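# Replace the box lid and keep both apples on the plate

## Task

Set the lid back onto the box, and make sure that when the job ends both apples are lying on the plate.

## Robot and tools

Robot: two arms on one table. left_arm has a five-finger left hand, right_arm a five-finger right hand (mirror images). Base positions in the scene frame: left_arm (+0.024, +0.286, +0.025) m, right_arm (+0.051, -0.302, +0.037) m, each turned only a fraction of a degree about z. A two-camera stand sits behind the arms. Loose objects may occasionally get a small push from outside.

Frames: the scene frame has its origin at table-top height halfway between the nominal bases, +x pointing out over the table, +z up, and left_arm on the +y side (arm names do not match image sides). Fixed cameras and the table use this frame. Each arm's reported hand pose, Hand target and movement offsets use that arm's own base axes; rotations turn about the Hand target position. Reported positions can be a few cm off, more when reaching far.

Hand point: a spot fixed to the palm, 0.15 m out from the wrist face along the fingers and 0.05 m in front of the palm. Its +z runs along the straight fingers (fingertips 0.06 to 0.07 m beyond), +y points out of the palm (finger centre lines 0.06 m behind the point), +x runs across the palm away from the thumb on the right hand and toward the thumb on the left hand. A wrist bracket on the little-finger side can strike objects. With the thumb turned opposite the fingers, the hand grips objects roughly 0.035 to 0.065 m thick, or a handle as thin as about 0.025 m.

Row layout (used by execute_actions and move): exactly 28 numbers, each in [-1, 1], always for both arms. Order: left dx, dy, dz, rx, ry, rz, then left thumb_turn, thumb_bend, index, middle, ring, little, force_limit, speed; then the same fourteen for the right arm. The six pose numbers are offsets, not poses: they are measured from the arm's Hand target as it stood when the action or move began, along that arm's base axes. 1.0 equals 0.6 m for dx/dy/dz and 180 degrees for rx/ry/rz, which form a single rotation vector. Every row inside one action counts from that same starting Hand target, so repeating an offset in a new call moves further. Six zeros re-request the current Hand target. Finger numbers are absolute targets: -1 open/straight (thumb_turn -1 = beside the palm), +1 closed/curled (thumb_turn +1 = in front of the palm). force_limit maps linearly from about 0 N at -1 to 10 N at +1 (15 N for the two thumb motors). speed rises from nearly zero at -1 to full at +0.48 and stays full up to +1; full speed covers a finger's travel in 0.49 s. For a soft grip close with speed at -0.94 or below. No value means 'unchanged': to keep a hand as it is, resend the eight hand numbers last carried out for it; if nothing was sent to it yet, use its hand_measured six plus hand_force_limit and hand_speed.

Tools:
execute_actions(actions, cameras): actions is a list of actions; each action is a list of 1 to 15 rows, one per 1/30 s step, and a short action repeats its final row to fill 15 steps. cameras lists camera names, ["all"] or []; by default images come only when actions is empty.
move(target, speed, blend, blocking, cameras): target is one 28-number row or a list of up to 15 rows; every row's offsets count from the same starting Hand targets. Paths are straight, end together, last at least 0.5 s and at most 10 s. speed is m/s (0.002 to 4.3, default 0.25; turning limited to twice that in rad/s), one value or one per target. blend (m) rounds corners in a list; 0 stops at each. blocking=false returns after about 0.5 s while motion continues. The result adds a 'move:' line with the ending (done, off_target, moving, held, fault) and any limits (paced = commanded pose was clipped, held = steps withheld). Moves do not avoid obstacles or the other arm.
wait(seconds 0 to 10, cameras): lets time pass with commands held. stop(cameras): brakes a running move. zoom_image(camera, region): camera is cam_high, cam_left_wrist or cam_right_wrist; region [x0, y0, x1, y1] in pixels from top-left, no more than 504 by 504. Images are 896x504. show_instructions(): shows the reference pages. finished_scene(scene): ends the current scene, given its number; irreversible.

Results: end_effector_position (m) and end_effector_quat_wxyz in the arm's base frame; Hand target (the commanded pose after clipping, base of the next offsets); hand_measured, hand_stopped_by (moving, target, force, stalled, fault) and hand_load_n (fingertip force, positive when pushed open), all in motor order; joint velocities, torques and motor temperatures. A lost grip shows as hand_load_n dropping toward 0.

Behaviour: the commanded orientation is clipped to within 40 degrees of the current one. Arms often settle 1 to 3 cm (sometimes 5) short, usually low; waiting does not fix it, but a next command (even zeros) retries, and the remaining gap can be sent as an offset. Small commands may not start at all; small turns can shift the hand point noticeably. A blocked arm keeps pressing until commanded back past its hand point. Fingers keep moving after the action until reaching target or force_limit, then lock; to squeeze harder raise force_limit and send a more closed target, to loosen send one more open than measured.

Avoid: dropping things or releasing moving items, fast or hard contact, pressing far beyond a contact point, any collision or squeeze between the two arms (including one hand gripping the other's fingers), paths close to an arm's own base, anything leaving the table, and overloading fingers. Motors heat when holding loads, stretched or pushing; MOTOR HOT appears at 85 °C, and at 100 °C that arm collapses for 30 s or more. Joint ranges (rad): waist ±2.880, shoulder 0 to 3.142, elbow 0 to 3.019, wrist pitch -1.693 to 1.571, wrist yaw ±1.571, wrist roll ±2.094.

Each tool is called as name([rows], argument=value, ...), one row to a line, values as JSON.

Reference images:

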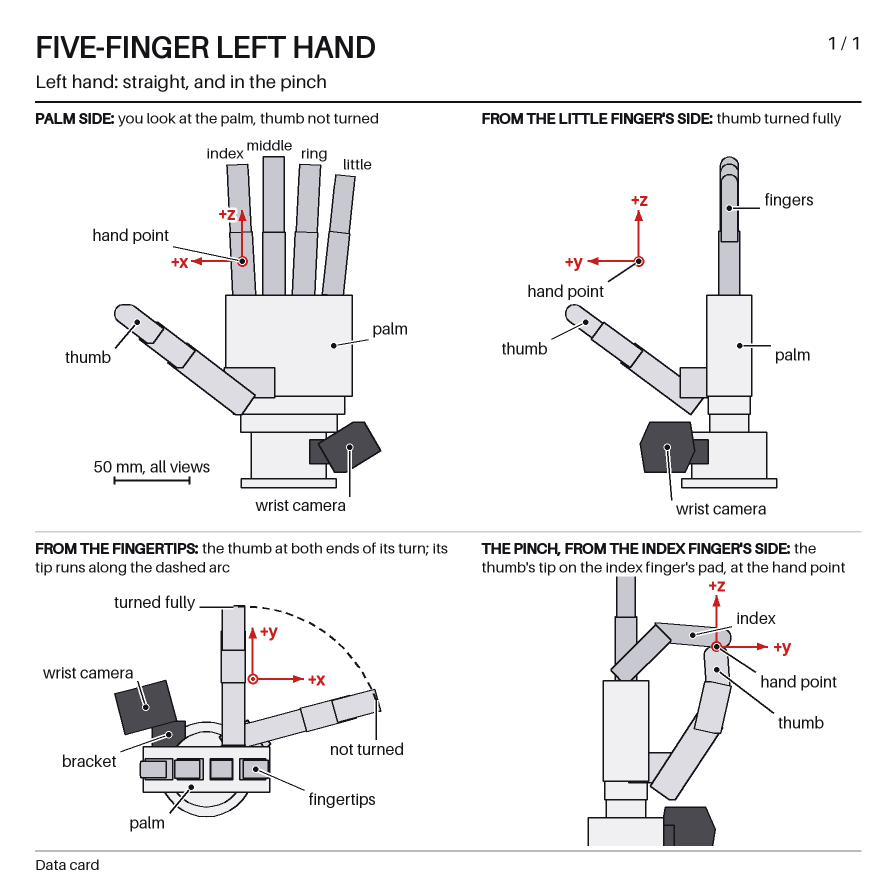

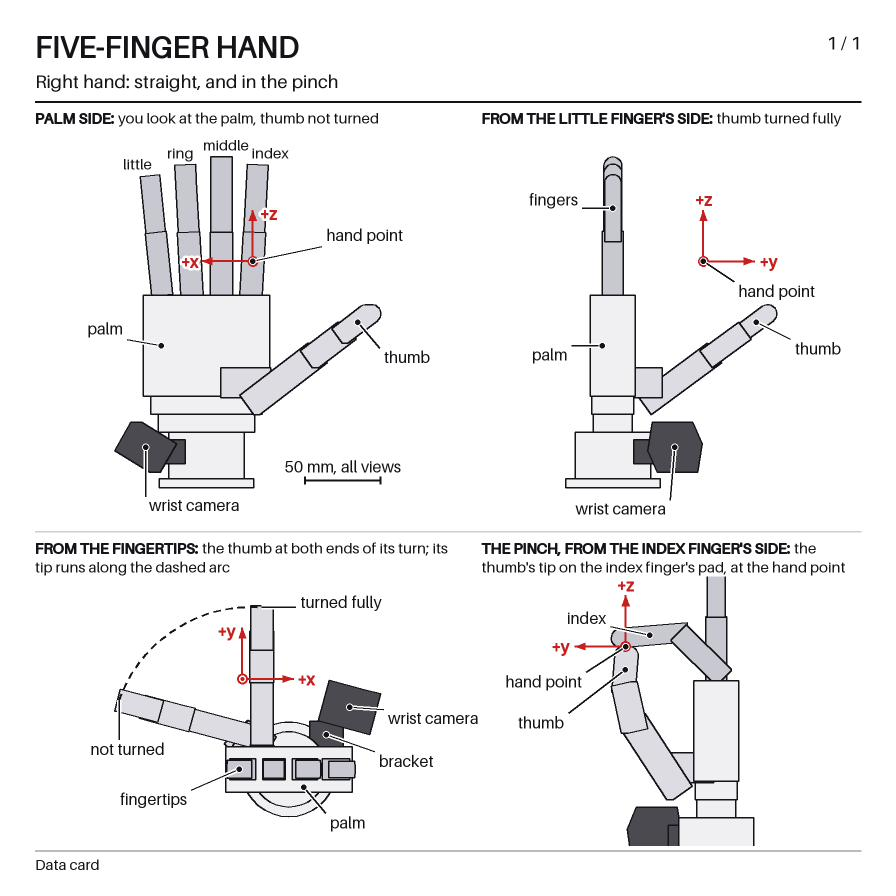

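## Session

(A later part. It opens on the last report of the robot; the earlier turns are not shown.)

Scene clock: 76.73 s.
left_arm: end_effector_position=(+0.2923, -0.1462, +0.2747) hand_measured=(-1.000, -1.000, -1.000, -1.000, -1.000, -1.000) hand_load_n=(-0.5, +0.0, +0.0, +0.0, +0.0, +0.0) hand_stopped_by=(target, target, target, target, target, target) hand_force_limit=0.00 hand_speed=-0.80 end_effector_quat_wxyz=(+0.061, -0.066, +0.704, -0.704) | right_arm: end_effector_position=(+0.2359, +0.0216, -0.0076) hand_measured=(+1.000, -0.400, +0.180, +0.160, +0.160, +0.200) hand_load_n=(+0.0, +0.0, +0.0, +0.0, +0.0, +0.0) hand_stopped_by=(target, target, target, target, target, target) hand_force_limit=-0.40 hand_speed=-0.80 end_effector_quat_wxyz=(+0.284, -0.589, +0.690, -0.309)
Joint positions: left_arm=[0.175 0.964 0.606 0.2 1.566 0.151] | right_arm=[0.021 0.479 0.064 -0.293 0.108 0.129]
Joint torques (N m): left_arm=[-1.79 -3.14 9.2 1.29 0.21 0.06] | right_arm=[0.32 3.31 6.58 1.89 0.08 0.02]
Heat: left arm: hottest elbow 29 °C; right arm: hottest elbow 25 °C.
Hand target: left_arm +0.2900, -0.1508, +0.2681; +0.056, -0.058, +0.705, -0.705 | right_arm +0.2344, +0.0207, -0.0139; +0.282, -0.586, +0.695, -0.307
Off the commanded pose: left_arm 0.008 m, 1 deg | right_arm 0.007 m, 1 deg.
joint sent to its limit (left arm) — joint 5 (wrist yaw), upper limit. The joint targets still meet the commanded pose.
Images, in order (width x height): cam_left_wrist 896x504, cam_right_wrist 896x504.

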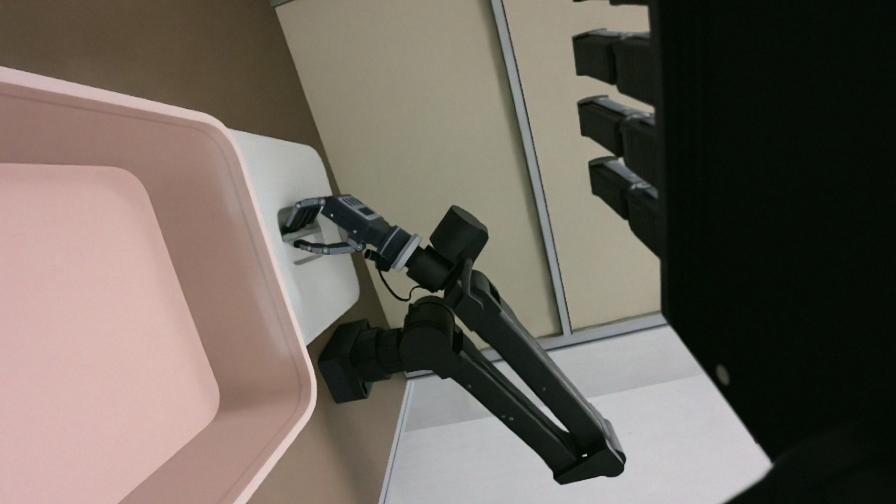

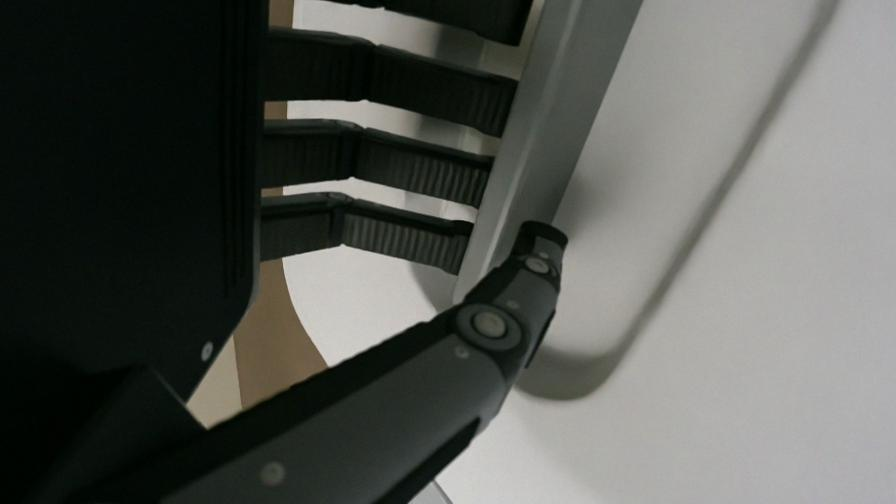

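execute_actions([
  [[0,0,0,0,0,0,-1,-1,-1,-1,-1,-1,0,-0.8,0,0,-0.008,0,0,0,1,-0.4,0.18,0.16,0.16,0.2,-0.4,-0.8]],
  [[0,0,0,0,0,0,-1,-1,-1,-1,-1,-1,0,-0.8,0,0,0,0,0,0,1,-0.2,0.5,0.5,0.5,0.5,-0.5,-0.9]],
  [[0,0,0,0,0,0,-1,-1,-1,-1,-1,-1,0,-0.8,0,0,0,0,0,0,1,-0.2,0.5,0.5,0.5,0.5,-0.5,-0.9]],
  [[0,0,0,0,0,0,-1,-1,-1,-1,-1,-1,0,-0.8,0,0,0,0,0,0,1,-0.2,0.5,0.5,0.5,0.5,-0.5,-0.9]],
], cameras=["cam_left_wrist","cam_right_wrist"])

zoom_image(camera="cam_left_wrist", region=[250, 160, 350, 260])

Scene clock: 79.33 s.
left_arm: end_effector_position=(+0.2923, -0.1462, +0.2747) hand_measured=(-1.000, -1.000, -1.000, -1.000, -1.000, -1.000) hand_load_n=(+0.0, +0.0, +0.0, +0.0, -0.5, +0.0) hand_stopped_by=(target, target, target, target, target, target) hand_force_limit=0.00 hand_speed=-0.80 end_effector_quat_wxyz=(+0.061, -0.066, +0.704, -0.704) | right_arm: end_effector_position=(+0.2366, +0.0217, -0.0116) hand_measured=(+1.000, -0.376, +0.244, +0.194, +0.260, +0.374) hand_load_n=(+0.5, +5.0, +3.0, +3.0, +2.5, +2.0) hand_stopped_by=(target, force, force, force, force, force) hand_force_limit=-0.50 hand_speed=-0.90 end_effector_quat_wxyz=(+0.285, -0.589, +0.690, -0.310)
Joint positions: left_arm=[0.175 0.964 0.606 0.2 1.566 0.151] | right_arm=[0.021 0.504 0.055 -0.258 0.108 0.129]
Joint torques (N m): left_arm=[-1.79 -3.14 9.18 1.29 0.21 0.05] | right_arm=[0.44 3.37 6.34 1.94 0.11 0.05]
Heat: left arm: hottest elbow 29 °C; right arm: hottest elbow 25 °C.
Hand target: left_arm +0.2900, -0.1508, +0.2681; +0.056, -0.058, +0.705, -0.705 | right_arm +0.2344, +0.0207, -0.0187; +0.282, -0.586, +0.695, -0.307
Off the commanded pose: left_arm 0.008 m, 1 deg | right_arm 0.008 m, 1 deg.
joint sent to its limit (left arm) — joint 5 (wrist yaw), upper limit. The joint targets still meet the commanded pose.
Images, in order (width x height): cam_left_wrist 896x504, cam_right_wrist 896x504.

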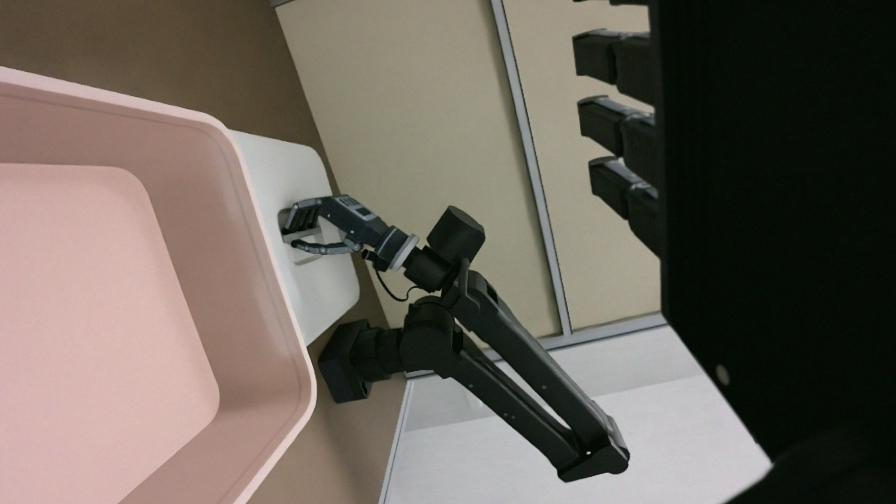

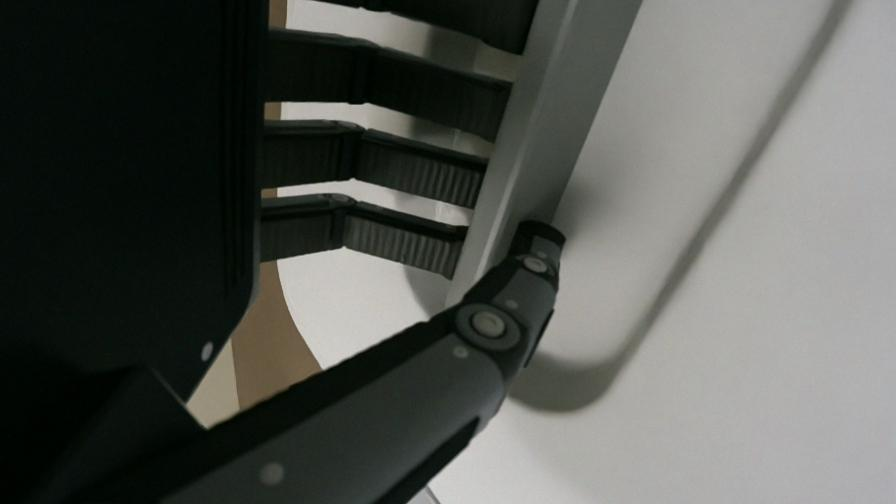

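Scaled by 5.040.

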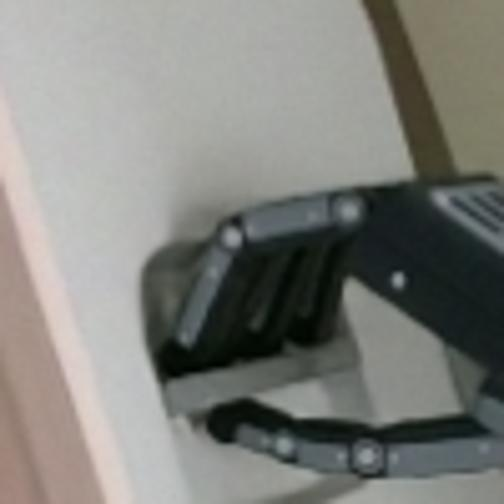

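execute_actions([
  [[0,0,0,0,0,0,-1,-1,-1,-1,-1,-1,0,-0.8,0,0,0,0,0,0,1,-0.1,0.6,0.6,0.6,0.6,0.1,-0.9]],
  [[0,0,0,0,0,0,-1,-1,-1,-1,-1,-1,0,-0.8,0,0,0,0,0,0,1,-0.1,0.6,0.6,0.6,0.6,0.1,-0.9]],
])

Scene clock: 80.77 s.
left_arm: end_effector_position=(+0.2923, -0.1462, +0.2747) hand_measured=(-1.000, -1.000, -1.000, -1.000, -1.000, -1.000) hand_load_n=(+0.0, +0.0, +0.0, +0.0, +0.0, +0.0) hand_stopped_by=(target, target, target, target, target, target) hand_force_limit=0.00 hand_speed=-0.80 end_effector_quat_wxyz=(+0.061, -0.066, +0.704, -0.704) | right_arm: end_effector_position=(+0.2367, +0.0220, -0.0116) hand_measured=(+1.000, -0.372, +0.258, +0.202, +0.284, +0.428) hand_load_n=(+2.0, +8.5, +8.5, +1.5, +2.5, +5.0) hand_stopped_by=(target, force, force, force, force, force) hand_force_limit=0.10 hand_speed=-0.90 end_effector_quat_wxyz=(+0.285, -0.589, +0.690, -0.309)
Joint positions: left_arm=[0.175 0.964 0.606 0.2 1.566 0.151] | right_arm=[0.021 0.505 0.055 -0.257 0.106 0.129]
Joint torques (N m): left_arm=[-1.79 -3.19 9.21 1.28 0.21 0.06] | right_arm=[0.26 3.43 6.39 1.85 0.14 0.06]
Heat: left arm: hottest elbow 29 °C; right arm: hottest elbow 25 °C.
Hand target: left_arm +0.2900, -0.1508, +0.2681; +0.056, -0.058, +0.705, -0.705 | right_arm +0.2344, +0.0207, -0.0187; +0.282, -0.586, +0.695, -0.307
Off the commanded pose: left_arm 0.008 m, 1 deg | right_arm 0.008 m, 1 deg.
joint sent to its limit (left arm) — joint 5 (wrist yaw), upper limit. The joint targets still meet the commanded pose.

move(target=[0,0,0,0,0,0,-1,-1,-1,-1,-1,-1,0,-0.8,0.003,0.0,0.083,0,0,0.0,1,-0.1,0.6,0.6,0.6,0.6,0.1,-0.9], speed=0.05, cameras=["all"])

zoom_image(camera="cam_left_wrist", region=[220, 120, 420, 320])

Scene clock: 82.90 s.
left_arm: end_effector_position=(+0.2923, -0.1462, +0.2747) hand_measured=(-1.000, -1.000, -1.000, -1.000, -1.000, -1.000) hand_load_n=(-0.5, +0.0, +0.0, +0.0, +0.0, +0.0) hand_stopped_by=(target, target, target, target, target, target) hand_force_limit=0.00 hand_speed=-0.80 end_effector_quat_wxyz=(+0.061, -0.066, +0.704, -0.704) | right_arm: end_effector_position=(+0.2187, +0.0218, -0.0058) hand_measured=(+1.000, -0.374, +0.258, +0.202, +0.284, +0.428) hand_load_n=(+1.0, +12.0, +4.0, +3.5, +4.0, +1.0) hand_stopped_by=(target, force, force, force, force, force) hand_force_limit=0.10 hand_speed=-0.90 end_effector_quat_wxyz=(+0.261, -0.598, +0.701, -0.288)
Joint positions: left_arm=[0.175 0.964 0.606 0.2 1.566 0.151] | right_arm=[0.021 0.414 0.092 -0.455 0.107 0.135]
Joint torques (N m): left_arm=[-1.85 -3.19 9.2 1.29 0.21 0.06] | right_arm=[0.26 1.32 12.04 0.51 0.21 0.03]
Heat: left arm: hottest elbow 29 °C; right arm: hottest elbow 26 °C.
Hand target: left_arm +0.2900, -0.1508, +0.2681; +0.056, -0.058, +0.705, -0.705 | right_arm +0.2363, +0.0207, +0.0312; +0.282, -0.586, +0.695, -0.307
Off the commanded pose: left_arm 0.008 m, 1 deg | right_arm 0.041 m, 4 deg.
joint sent to its limit (left arm) — joint 5 (wrist yaw), upper limit. The joint targets still meet the commanded pose.
move: off_target (right_arm)

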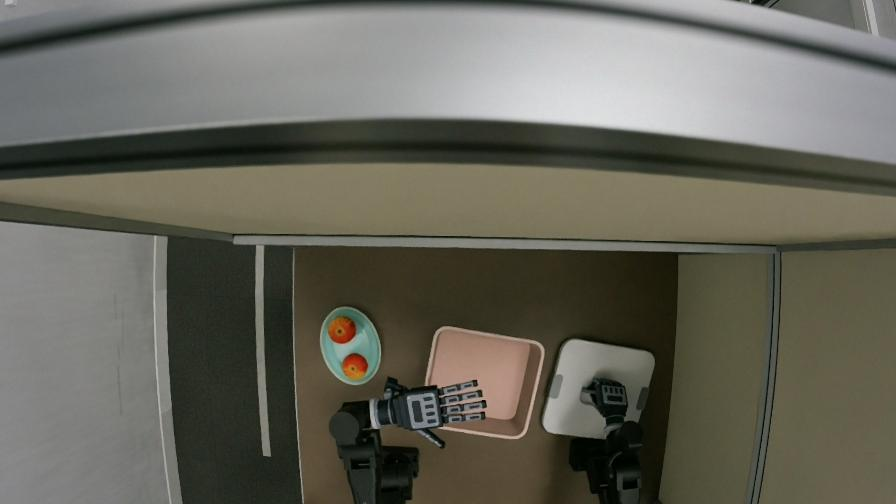

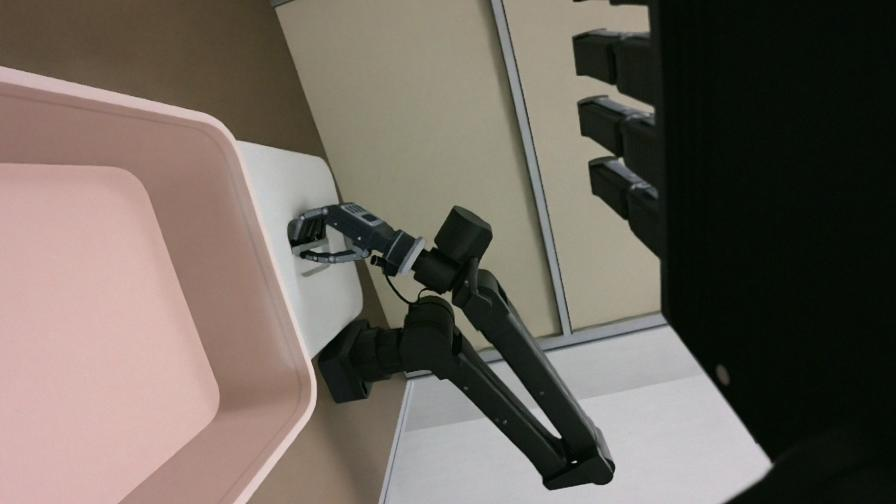

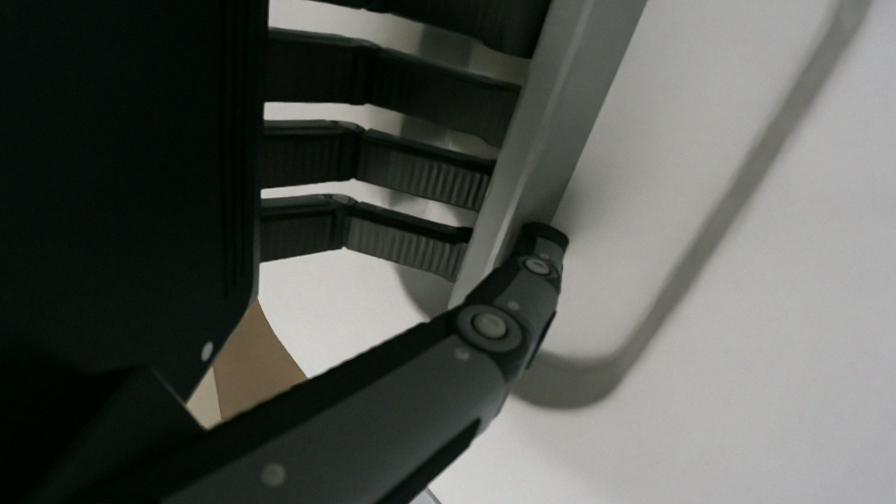

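Scaled by 2.520.

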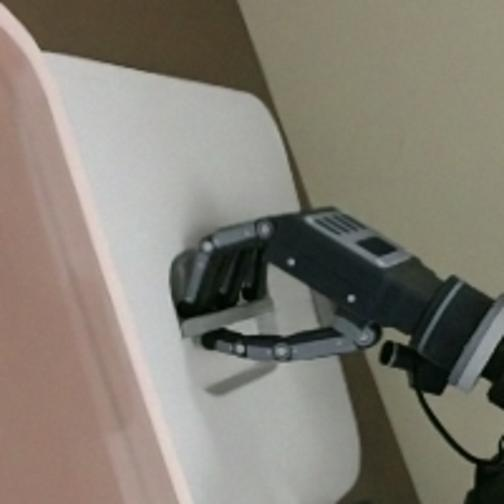

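move(target=[0,0,0,0,0,0,-1,-1,-1,-1,-1,-1,0,-0.8,0.0333,0.0,0.083,0,0,0.0,1,-0.1,0.6,0.6,0.6,0.6,0.1,-0.9], speed=0.06, cameras=["all"])

zoom_image(camera="cam_left_wrist", region=[220, 120, 420, 320])

Scene clock: 84.93 s.
left_arm: end_effector_position=(+0.2923, -0.1462, +0.2747) hand_measured=(-1.000, -1.000, -1.000, -1.000, -1.000, -1.000) hand_load_n=(+0.0, +0.0, +0.0, +0.0, +0.0, +0.0) hand_stopped_by=(target, target, target, target, target, target) hand_force_limit=0.00 hand_speed=-0.80 end_effector_quat_wxyz=(+0.061, -0.066, +0.704, -0.704) | right_arm: end_effector_position=(+0.2353, +0.0222, +0.0402) hand_measured=(+1.000, -0.374, +0.258, +0.202, +0.284, +0.428) hand_load_n=(+1.5, +10.5, +5.5, +3.0, +3.0, +1.0) hand_stopped_by=(target, force, force, force, force, force) hand_force_limit=0.10 hand_speed=-0.90 end_effector_quat_wxyz=(+0.258, -0.599, +0.702, -0.285)
Joint positions: left_arm=[0.175 0.964 0.606 0.2 1.566 0.151] | right_arm=[0.021 0.455 0.227 -0.559 0.107 0.135]
Joint torques (N m): left_arm=[-1.73 -3.19 9.18 1.28 0.21 0.05] | right_arm=[0.15 1.38 12.88 1.03 0.13 0]
Heat: left arm: hottest elbow 29 °C; right arm: hottest elbow 27 °C.
Hand target: left_arm +0.2900, -0.1508, +0.2681; +0.056, -0.058, +0.705, -0.705 | right_arm +0.2562, +0.0207, +0.0809; +0.282, -0.586, +0.695, -0.307
Off the commanded pose: left_arm 0.008 m, 1 deg | right_arm 0.046 m, 4 deg.
joint sent to its limit (left arm) — joint 5 (wrist yaw), upper limit. The joint targets still meet the commanded pose.
move: off_target (right_arm)

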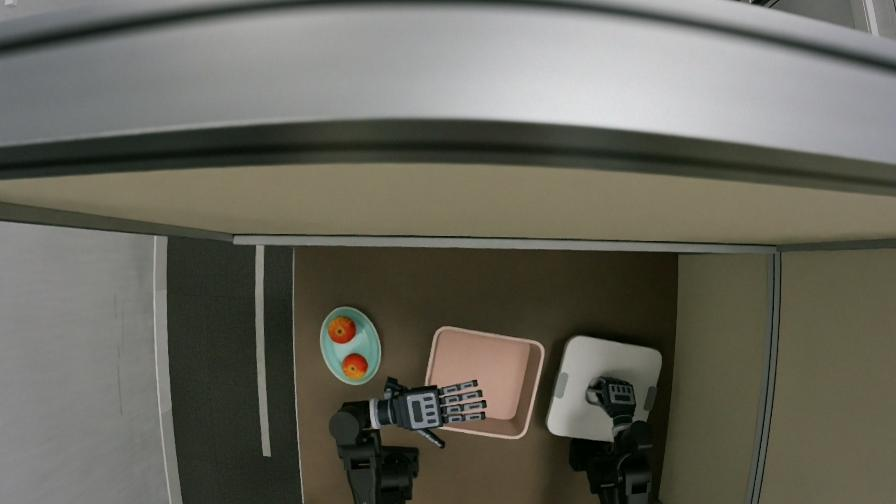

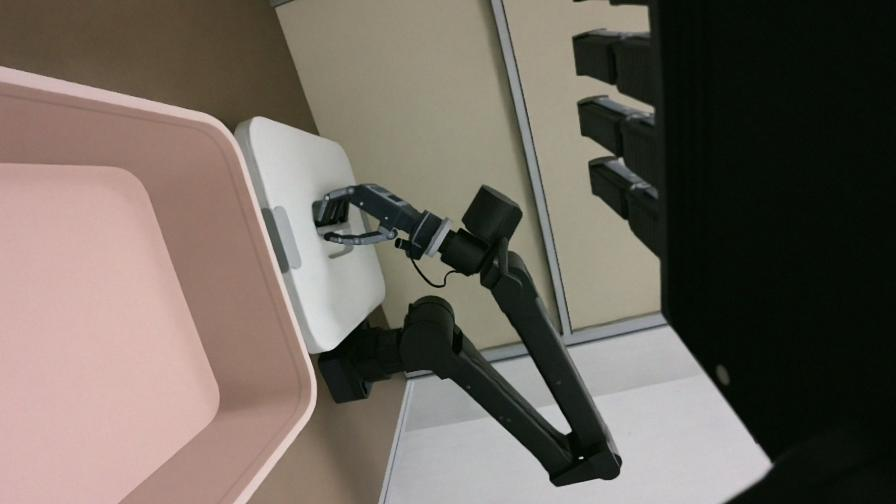

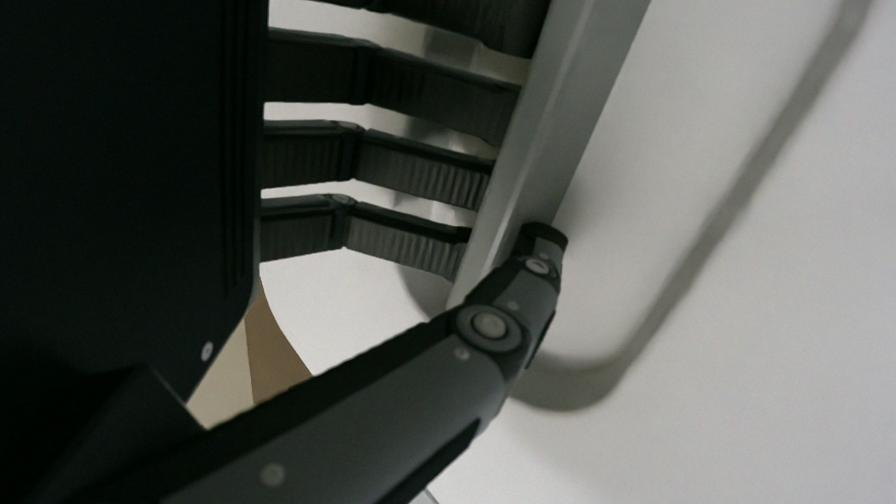

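Scaled by 2.520.

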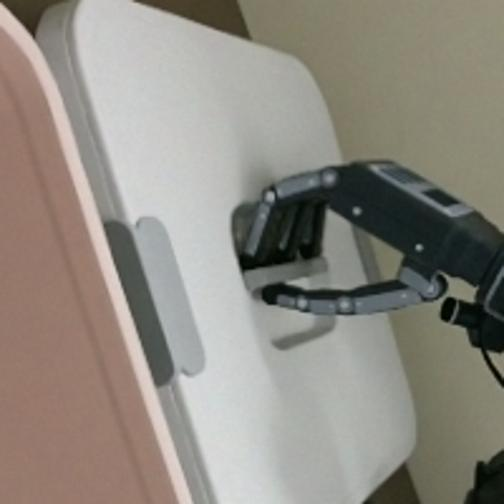

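zoom_image(camera="cam_high", region=[530, 320, 680, 460])

zoom_image(camera="cam_high", region=[410, 315, 560, 455])

Scaled by 3.360.

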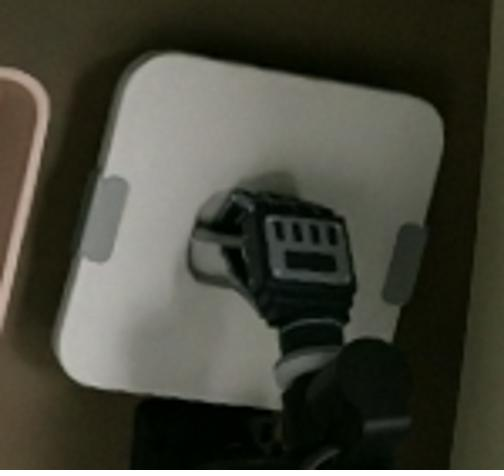

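Scaled by 3.360.

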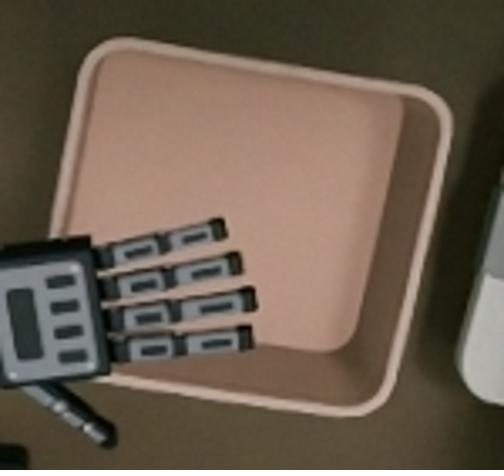

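zoom_image(camera="cam_high", region=[410, 315, 480, 385])

zoom_image(camera="cam_high", region=[490, 380, 560, 450])

Scaled by 7.200.

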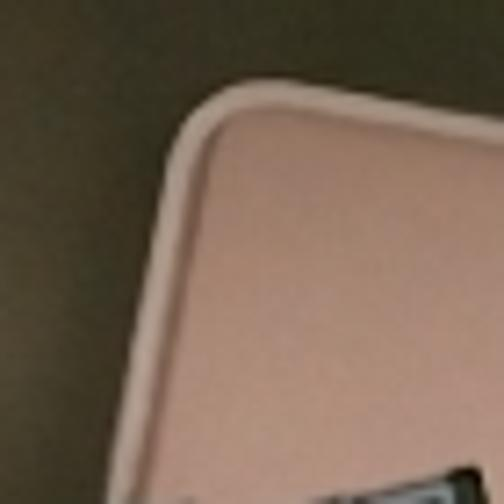

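Scaled by 7.200.

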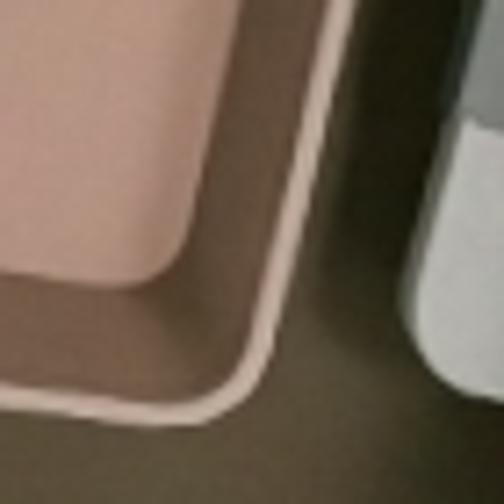

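move(target=[-0.017,0.518,0.08,0.1345,0.1115,0.3294,-1,-1,-1,-1,-1,-1,0,-0.8,0,0,0,0,0,0,1,-0.1,0.6,0.6,0.6,0.6,0.1,-0.9], speed=0.2, cameras=["all"])

Scene clock: 93.37 s.
left_arm: end_effector_position=(+0.2701, +0.1528, +0.2930) hand_measured=(-1.000, -1.000, -1.000, -1.000, -1.000, -1.000) hand_load_n=(+0.0, +0.0, +0.0, +0.0, +0.0, +0.0) hand_stopped_by=(target, target, target, target, target, target) hand_force_limit=0.00 hand_speed=-0.80 end_effector_quat_wxyz=(+0.268, -0.519, +0.696, -0.417) | right_arm: end_effector_position=(+0.2353, +0.0222, +0.0402) hand_measured=(+1.000, -0.374, +0.258, +0.202, +0.284, +0.428) hand_load_n=(+1.0, +11.0, +5.5, +3.0, +3.0, +1.0) hand_stopped_by=(target, force, force, force, force, force) hand_force_limit=0.10 hand_speed=-0.90 end_effector_quat_wxyz=(+0.258, -0.599, +0.702, -0.285)
Joint positions: left_arm=[0.992 0.996 1.063 -1.284 0.998 1.087] | right_arm=[0.021 0.455 0.227 -0.559 0.107 0.135]
Joint torques (N m): left_arm=[-1.79 -3.78 15.57 0.18 0.64 0.05] | right_arm=[0.21 1.32 12.92 0.88 0.14 -0.02]
Motor temperatures (°C): left_arm=[22 21 30 23 20 23] | right_arm=[24 22 30 22 20 22]
Heat: left arm: hottest elbow 30 °C; right arm: hottest elbow 30 °C.
Hand target: left_arm +0.2797, +0.1600, +0.3160; +0.286, -0.498, +0.709, -0.409 | right_arm +0.2562, +0.0207, +0.0809; +0.282, -0.586, +0.695, -0.307
Off the commanded pose: left_arm 0.026 m, 4 deg | right_arm 0.046 m, 4 deg.
move: off_target (left_arm, right_arm)

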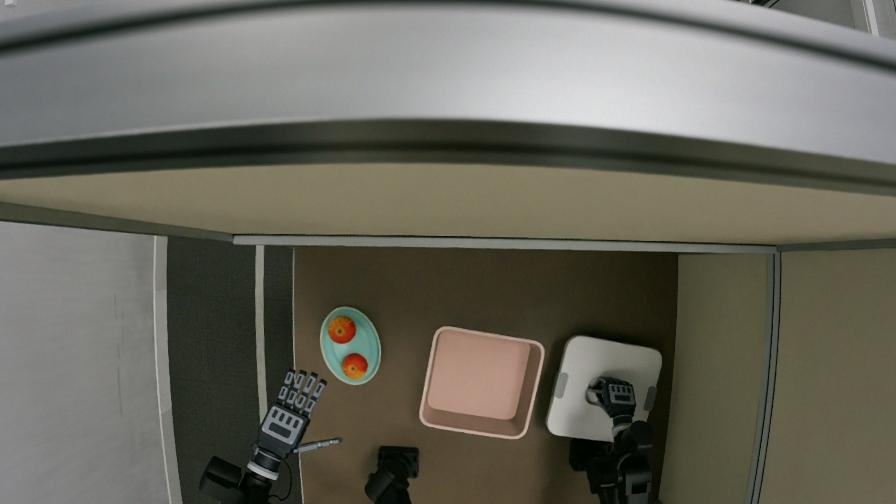

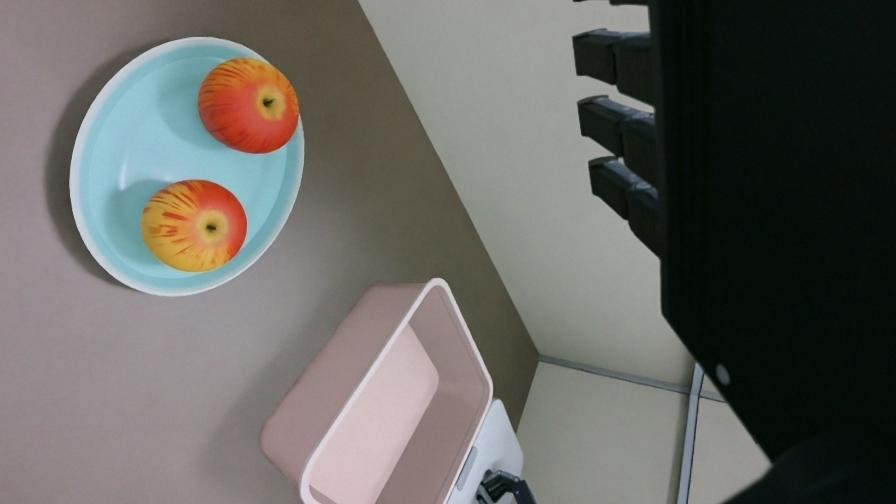

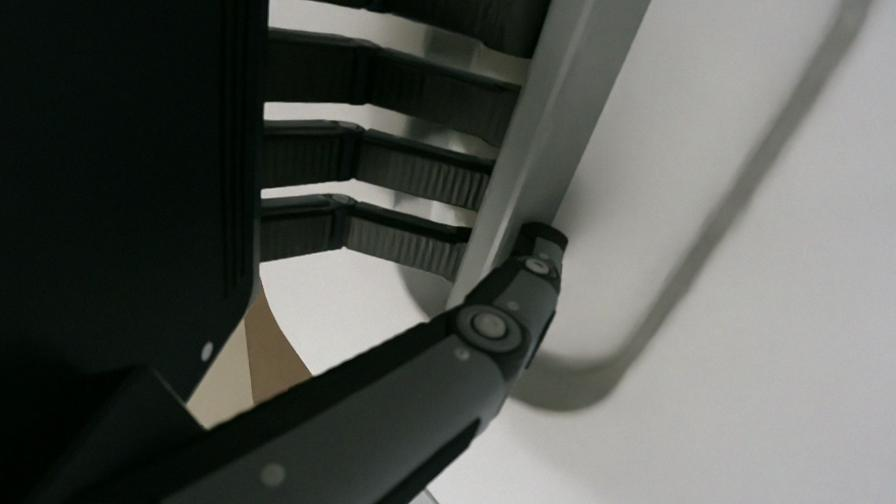

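move(target=[0,0,0,0,0,-0.15,-1,-1,-1,-1,-1,-1,0,-0.8,0,0,0.3,0,0,0,1,-0.1,0.6,0.6,0.6,0.6,0.1,-0.9], speed=0.1, cameras=["all"])

Scene clock: 96.73 s.
left_arm: end_effector_position=(+0.2709, +0.1534, +0.2952) hand_measured=(-1.000, -1.000, -1.000, -1.000, -1.000, -1.000) hand_load_n=(+0.0, +0.0, -0.5, +0.0, +0.0, +0.0) hand_stopped_by=(target, target, target, target, target, target) hand_force_limit=0.00 hand_speed=-0.80 end_effector_quat_wxyz=(+0.209, -0.379, +0.791, -0.432) | right_arm: end_effector_position=(+0.2461, +0.0224, +0.2235) hand_measured=(+1.000, -0.374, +0.258, +0.202, +0.284, +0.428) hand_load_n=(+1.5, +10.5, +5.5, +3.0, +3.0, +1.0) hand_stopped_by=(target, force, force, force, force, force) hand_force_limit=0.10 hand_speed=-0.90 end_effector_quat_wxyz=(+0.261, -0.598, +0.701, -0.288)
Joint positions: left_arm=[0.946 1.189 1.234 -1.69 1 1.663] | right_arm=[0.021 0.49 0.713 -1 0.107 0.135]
Joint torques (N m): left_arm=[-1.85 -6.65 14.67 -0.44 0.65 0.08] | right_arm=[0.21 2.02 12.94 0.96 0.1 -0.04]
Heat: left arm: hottest elbow 31 °C; right arm: hottest elbow 31 °C.
Hand target: left_arm +0.2798, +0.1600, +0.3160; +0.183, -0.318, +0.806, -0.465 | right_arm +0.2562, +0.0207, +0.2609; +0.282, -0.586, +0.695, -0.307
Off the commanded pose: left_arm 0.024 m, 9 deg | right_arm 0.039 m, 4 deg.
joint sent to its limit (left arm) — joint 4 (wrist pitch), lower limit. The joint targets are off in orientation, not in position.
move: off_target (left_arm, right_arm)

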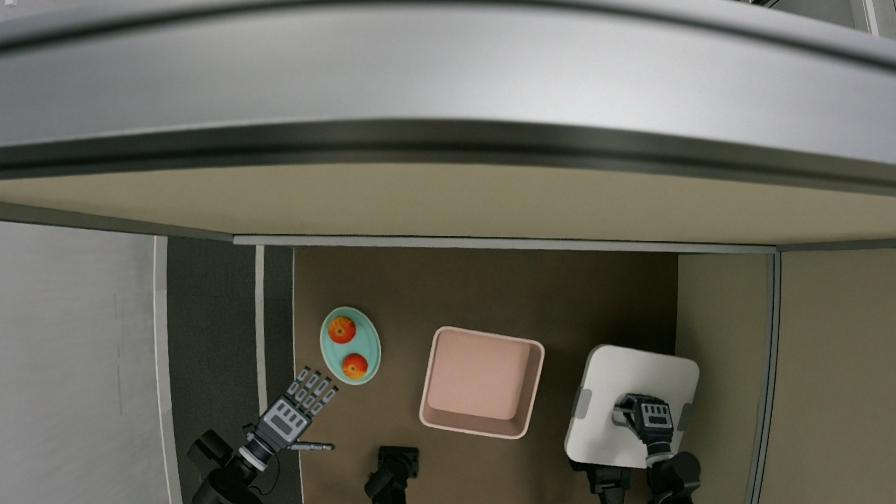

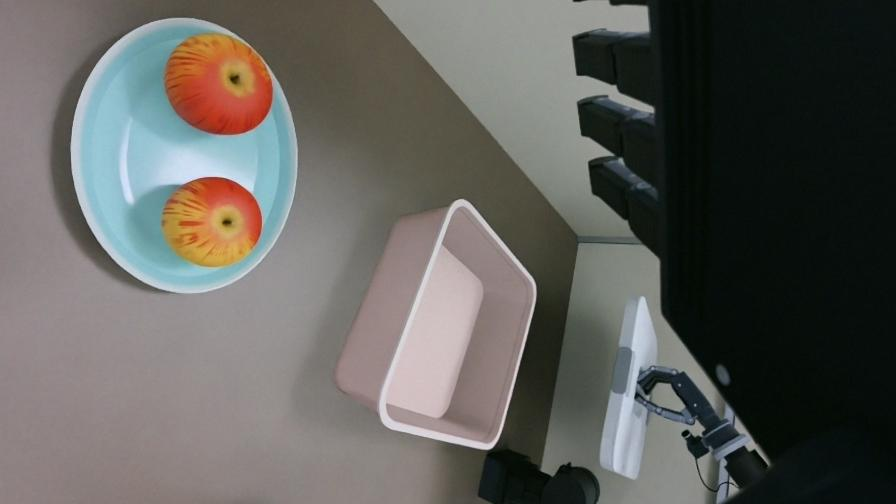

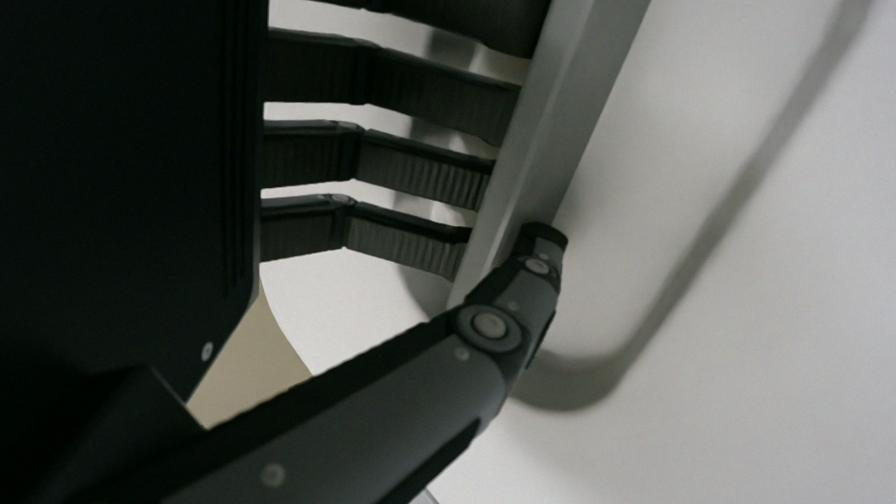

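move(target=[0,0,0,0,0,0,-1,-1,-1,-1,-1,-1,0,-0.8,0.05,0.567,0.02,0,0,0.022,1,-0.1,0.6,0.6,0.6,0.6,0.1,-0.9], speed=0.12, cameras=["all"])

Scene clock: 101.30 s.
left_arm: end_effector_position=(+0.2710, +0.1535, +0.2952) hand_measured=(-1.000, -1.000, -1.000, -1.000, -1.000, -1.000) hand_load_n=(+0.0, +0.0, +0.0, +0.0, +0.0, +0.0) hand_stopped_by=(target, target, target, target, target, target) hand_force_limit=0.00 hand_speed=-0.80 end_effector_quat_wxyz=(+0.209, -0.379, +0.791, -0.432) | right_arm: end_effector_position=(+0.2784, +0.3436, +0.2423) hand_measured=(+1.000, -0.374, +0.258, +0.202, +0.284, +0.428) hand_load_n=(+1.5, +11.0, +5.5, +2.5, +3.0, +1.0) hand_stopped_by=(target, force, force, force, force, force) hand_force_limit=0.10 hand_speed=-0.90 end_effector_quat_wxyz=(-0.267, +0.623, -0.670, +0.304)
Joint positions: left_arm=[0.946 1.189 1.234 -1.69 1 1.663] | right_arm=[1.082 1.228 1.166 -1.114 0.754 0.997]
Joint torques (N m): left_arm=[-1.9 -6.71 14.67 -0.46 0.65 0.06] | right_arm=[1.49 -9.17 12.31 0.18 0.82 0.07]
Heat: left arm: hottest elbow 31 °C; right arm: hottest elbow 32 °C.
Hand target: left_arm +0.2798, +0.1600, +0.3161; +0.183, -0.318, +0.806, -0.465 | right_arm +0.2862, +0.3610, +0.2730; -0.293, +0.610, -0.674, +0.297
Off the commanded pose: left_arm 0.024 m, 9 deg | right_arm 0.036 m, 3 deg.
joint sent to its limit (left arm) — joint 4 (wrist pitch), lower limit. The joint targets are off in orientation, not in position.
move: off_target (left_arm, right_arm)

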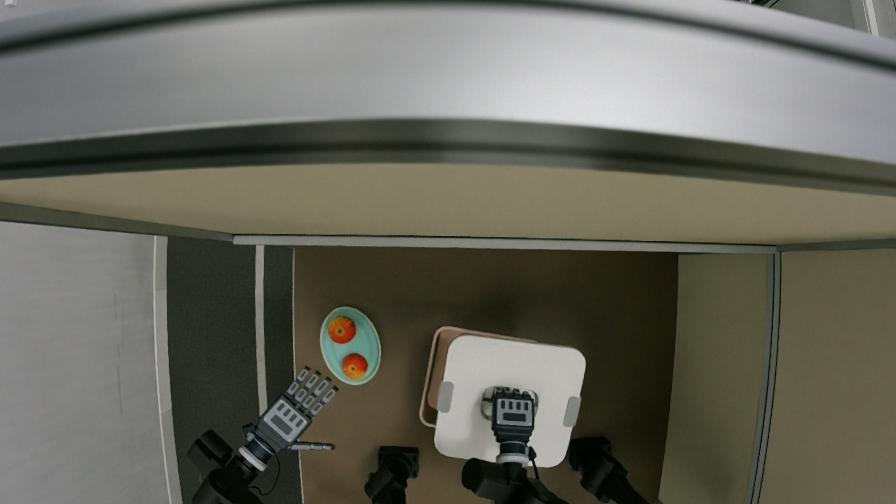

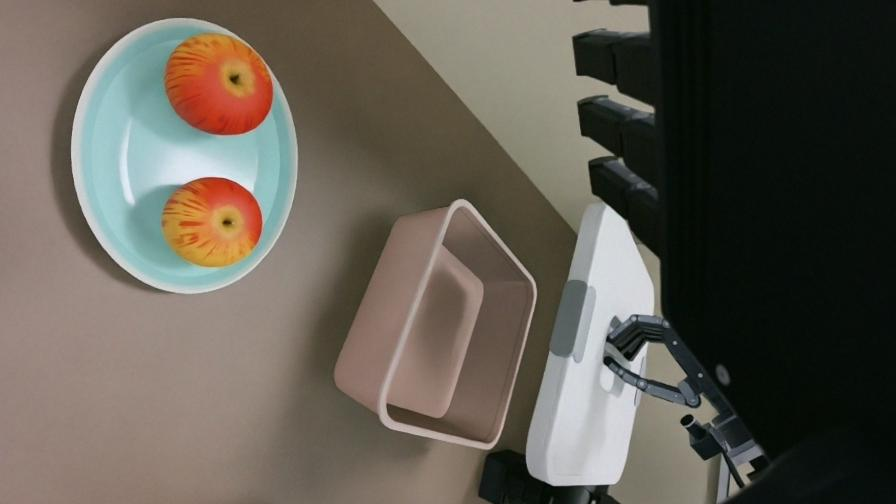

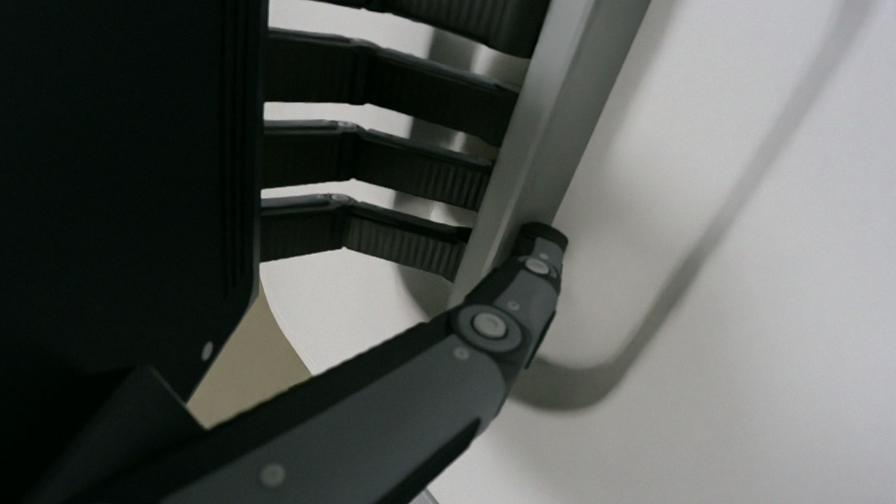

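zoom_image(camera="cam_high", region=[410, 310, 600, 500])

Scaled by 2.653.

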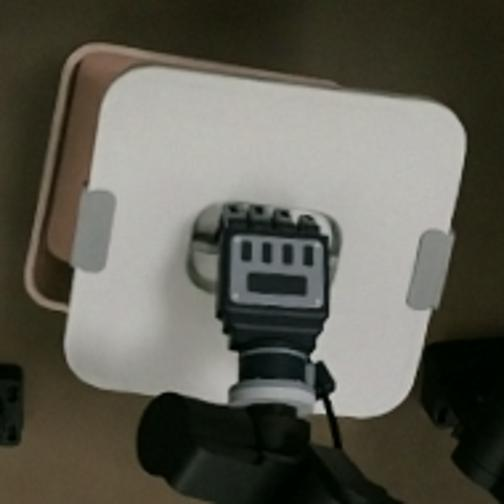

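move(target=[0,0,0,0,0,0,-1,-1,-1,-1,-1,-1,0,-0.8,0.023,0.083,-0.1,0,0,-0.011,1,-0.1,0.6,0.6,0.6,0.6,0.1,-0.9], speed=0.1, cameras=["cam_high","cam_left_wrist"])

zoom_image(camera="cam_high", region=[410, 310, 600, 500])

Scene clock: 103.83 s.
left_arm: end_effector_position=(+0.2710, +0.1535, +0.2952) hand_measured=(-1.000, -1.000, -1.000, -1.000, -1.000, -1.000) hand_load_n=(-0.5, +0.0, +0.0, +0.0, -0.5, +0.0) hand_stopped_by=(target, target, target, target, target, target) hand_force_limit=0.00 hand_speed=-0.80 end_effector_quat_wxyz=(+0.209, -0.379, +0.791, -0.432) | right_arm: end_effector_position=(+0.2893, +0.3830, +0.1815) hand_measured=(+1.000, -0.374, +0.258, +0.202, +0.284, +0.428) hand_load_n=(+1.5, +10.5, +5.5, +3.0, +3.0, +1.0) hand_stopped_by=(target, force, force, force, force, force) hand_force_limit=0.10 hand_speed=-0.90 end_effector_quat_wxyz=(+0.250, -0.614, +0.679, -0.315)
Joint positions: left_arm=[0.946 1.189 1.234 -1.69 1 1.663] | right_arm=[1.111 1.394 1.166 -1.036 0.781 1.083]
Joint torques (N m): left_arm=[-1.85 -6.65 14.67 -0.47 0.65 0.06] | right_arm=[1.26 -12.16 11.96 0.98 0.84 0.02]
Heat: left arm: hottest elbow 31 °C; right arm: hottest elbow 32 °C.
Hand target: left_arm +0.2798, +0.1600, +0.3161; +0.183, -0.318, +0.806, -0.465 | right_arm +0.3001, +0.4107, +0.2128; +0.287, -0.598, +0.685, -0.302
Off the commanded pose: left_arm 0.024 m, 9 deg | right_arm 0.043 m, 5 deg.
joint sent to its limit (left arm) — joint 4 (wrist pitch), lower limit. The joint targets are off in orientation, not in position.
move: off_target (left_arm, right_arm)
Images, in order (width x height): cam_high 896x504, cam_left_wrist 896x504.

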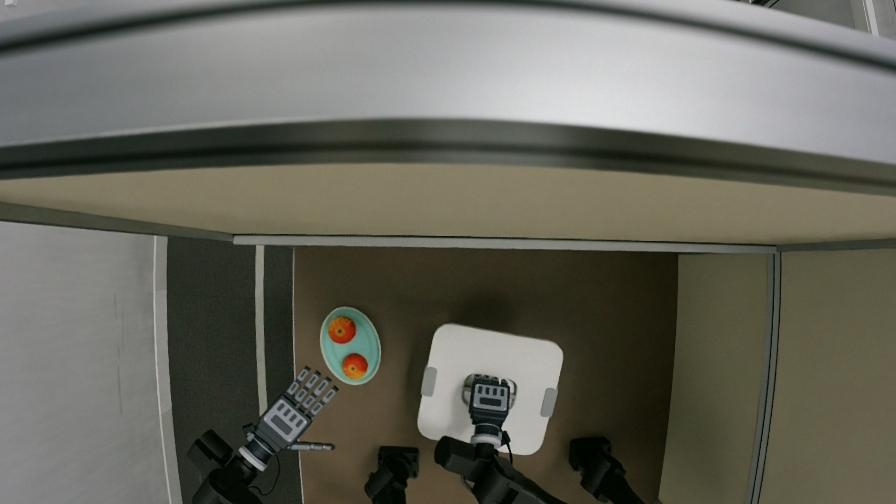

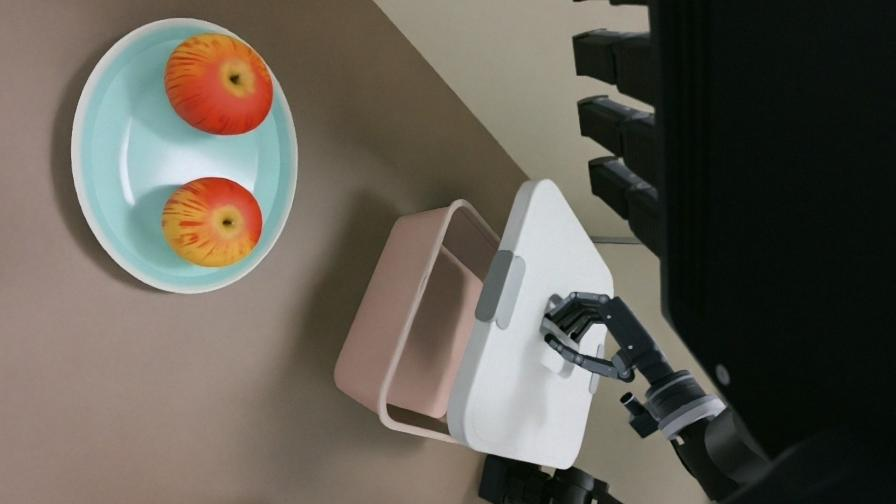

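Scaled by 2.653.

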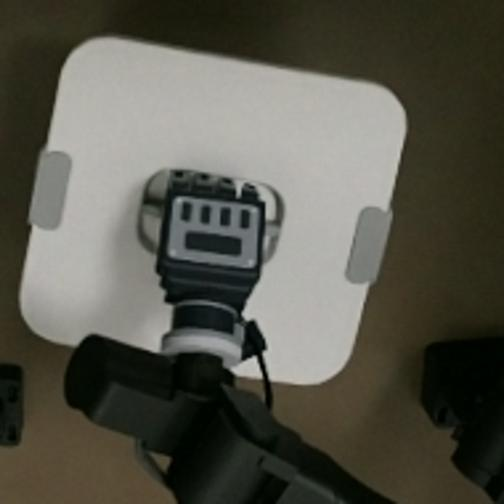

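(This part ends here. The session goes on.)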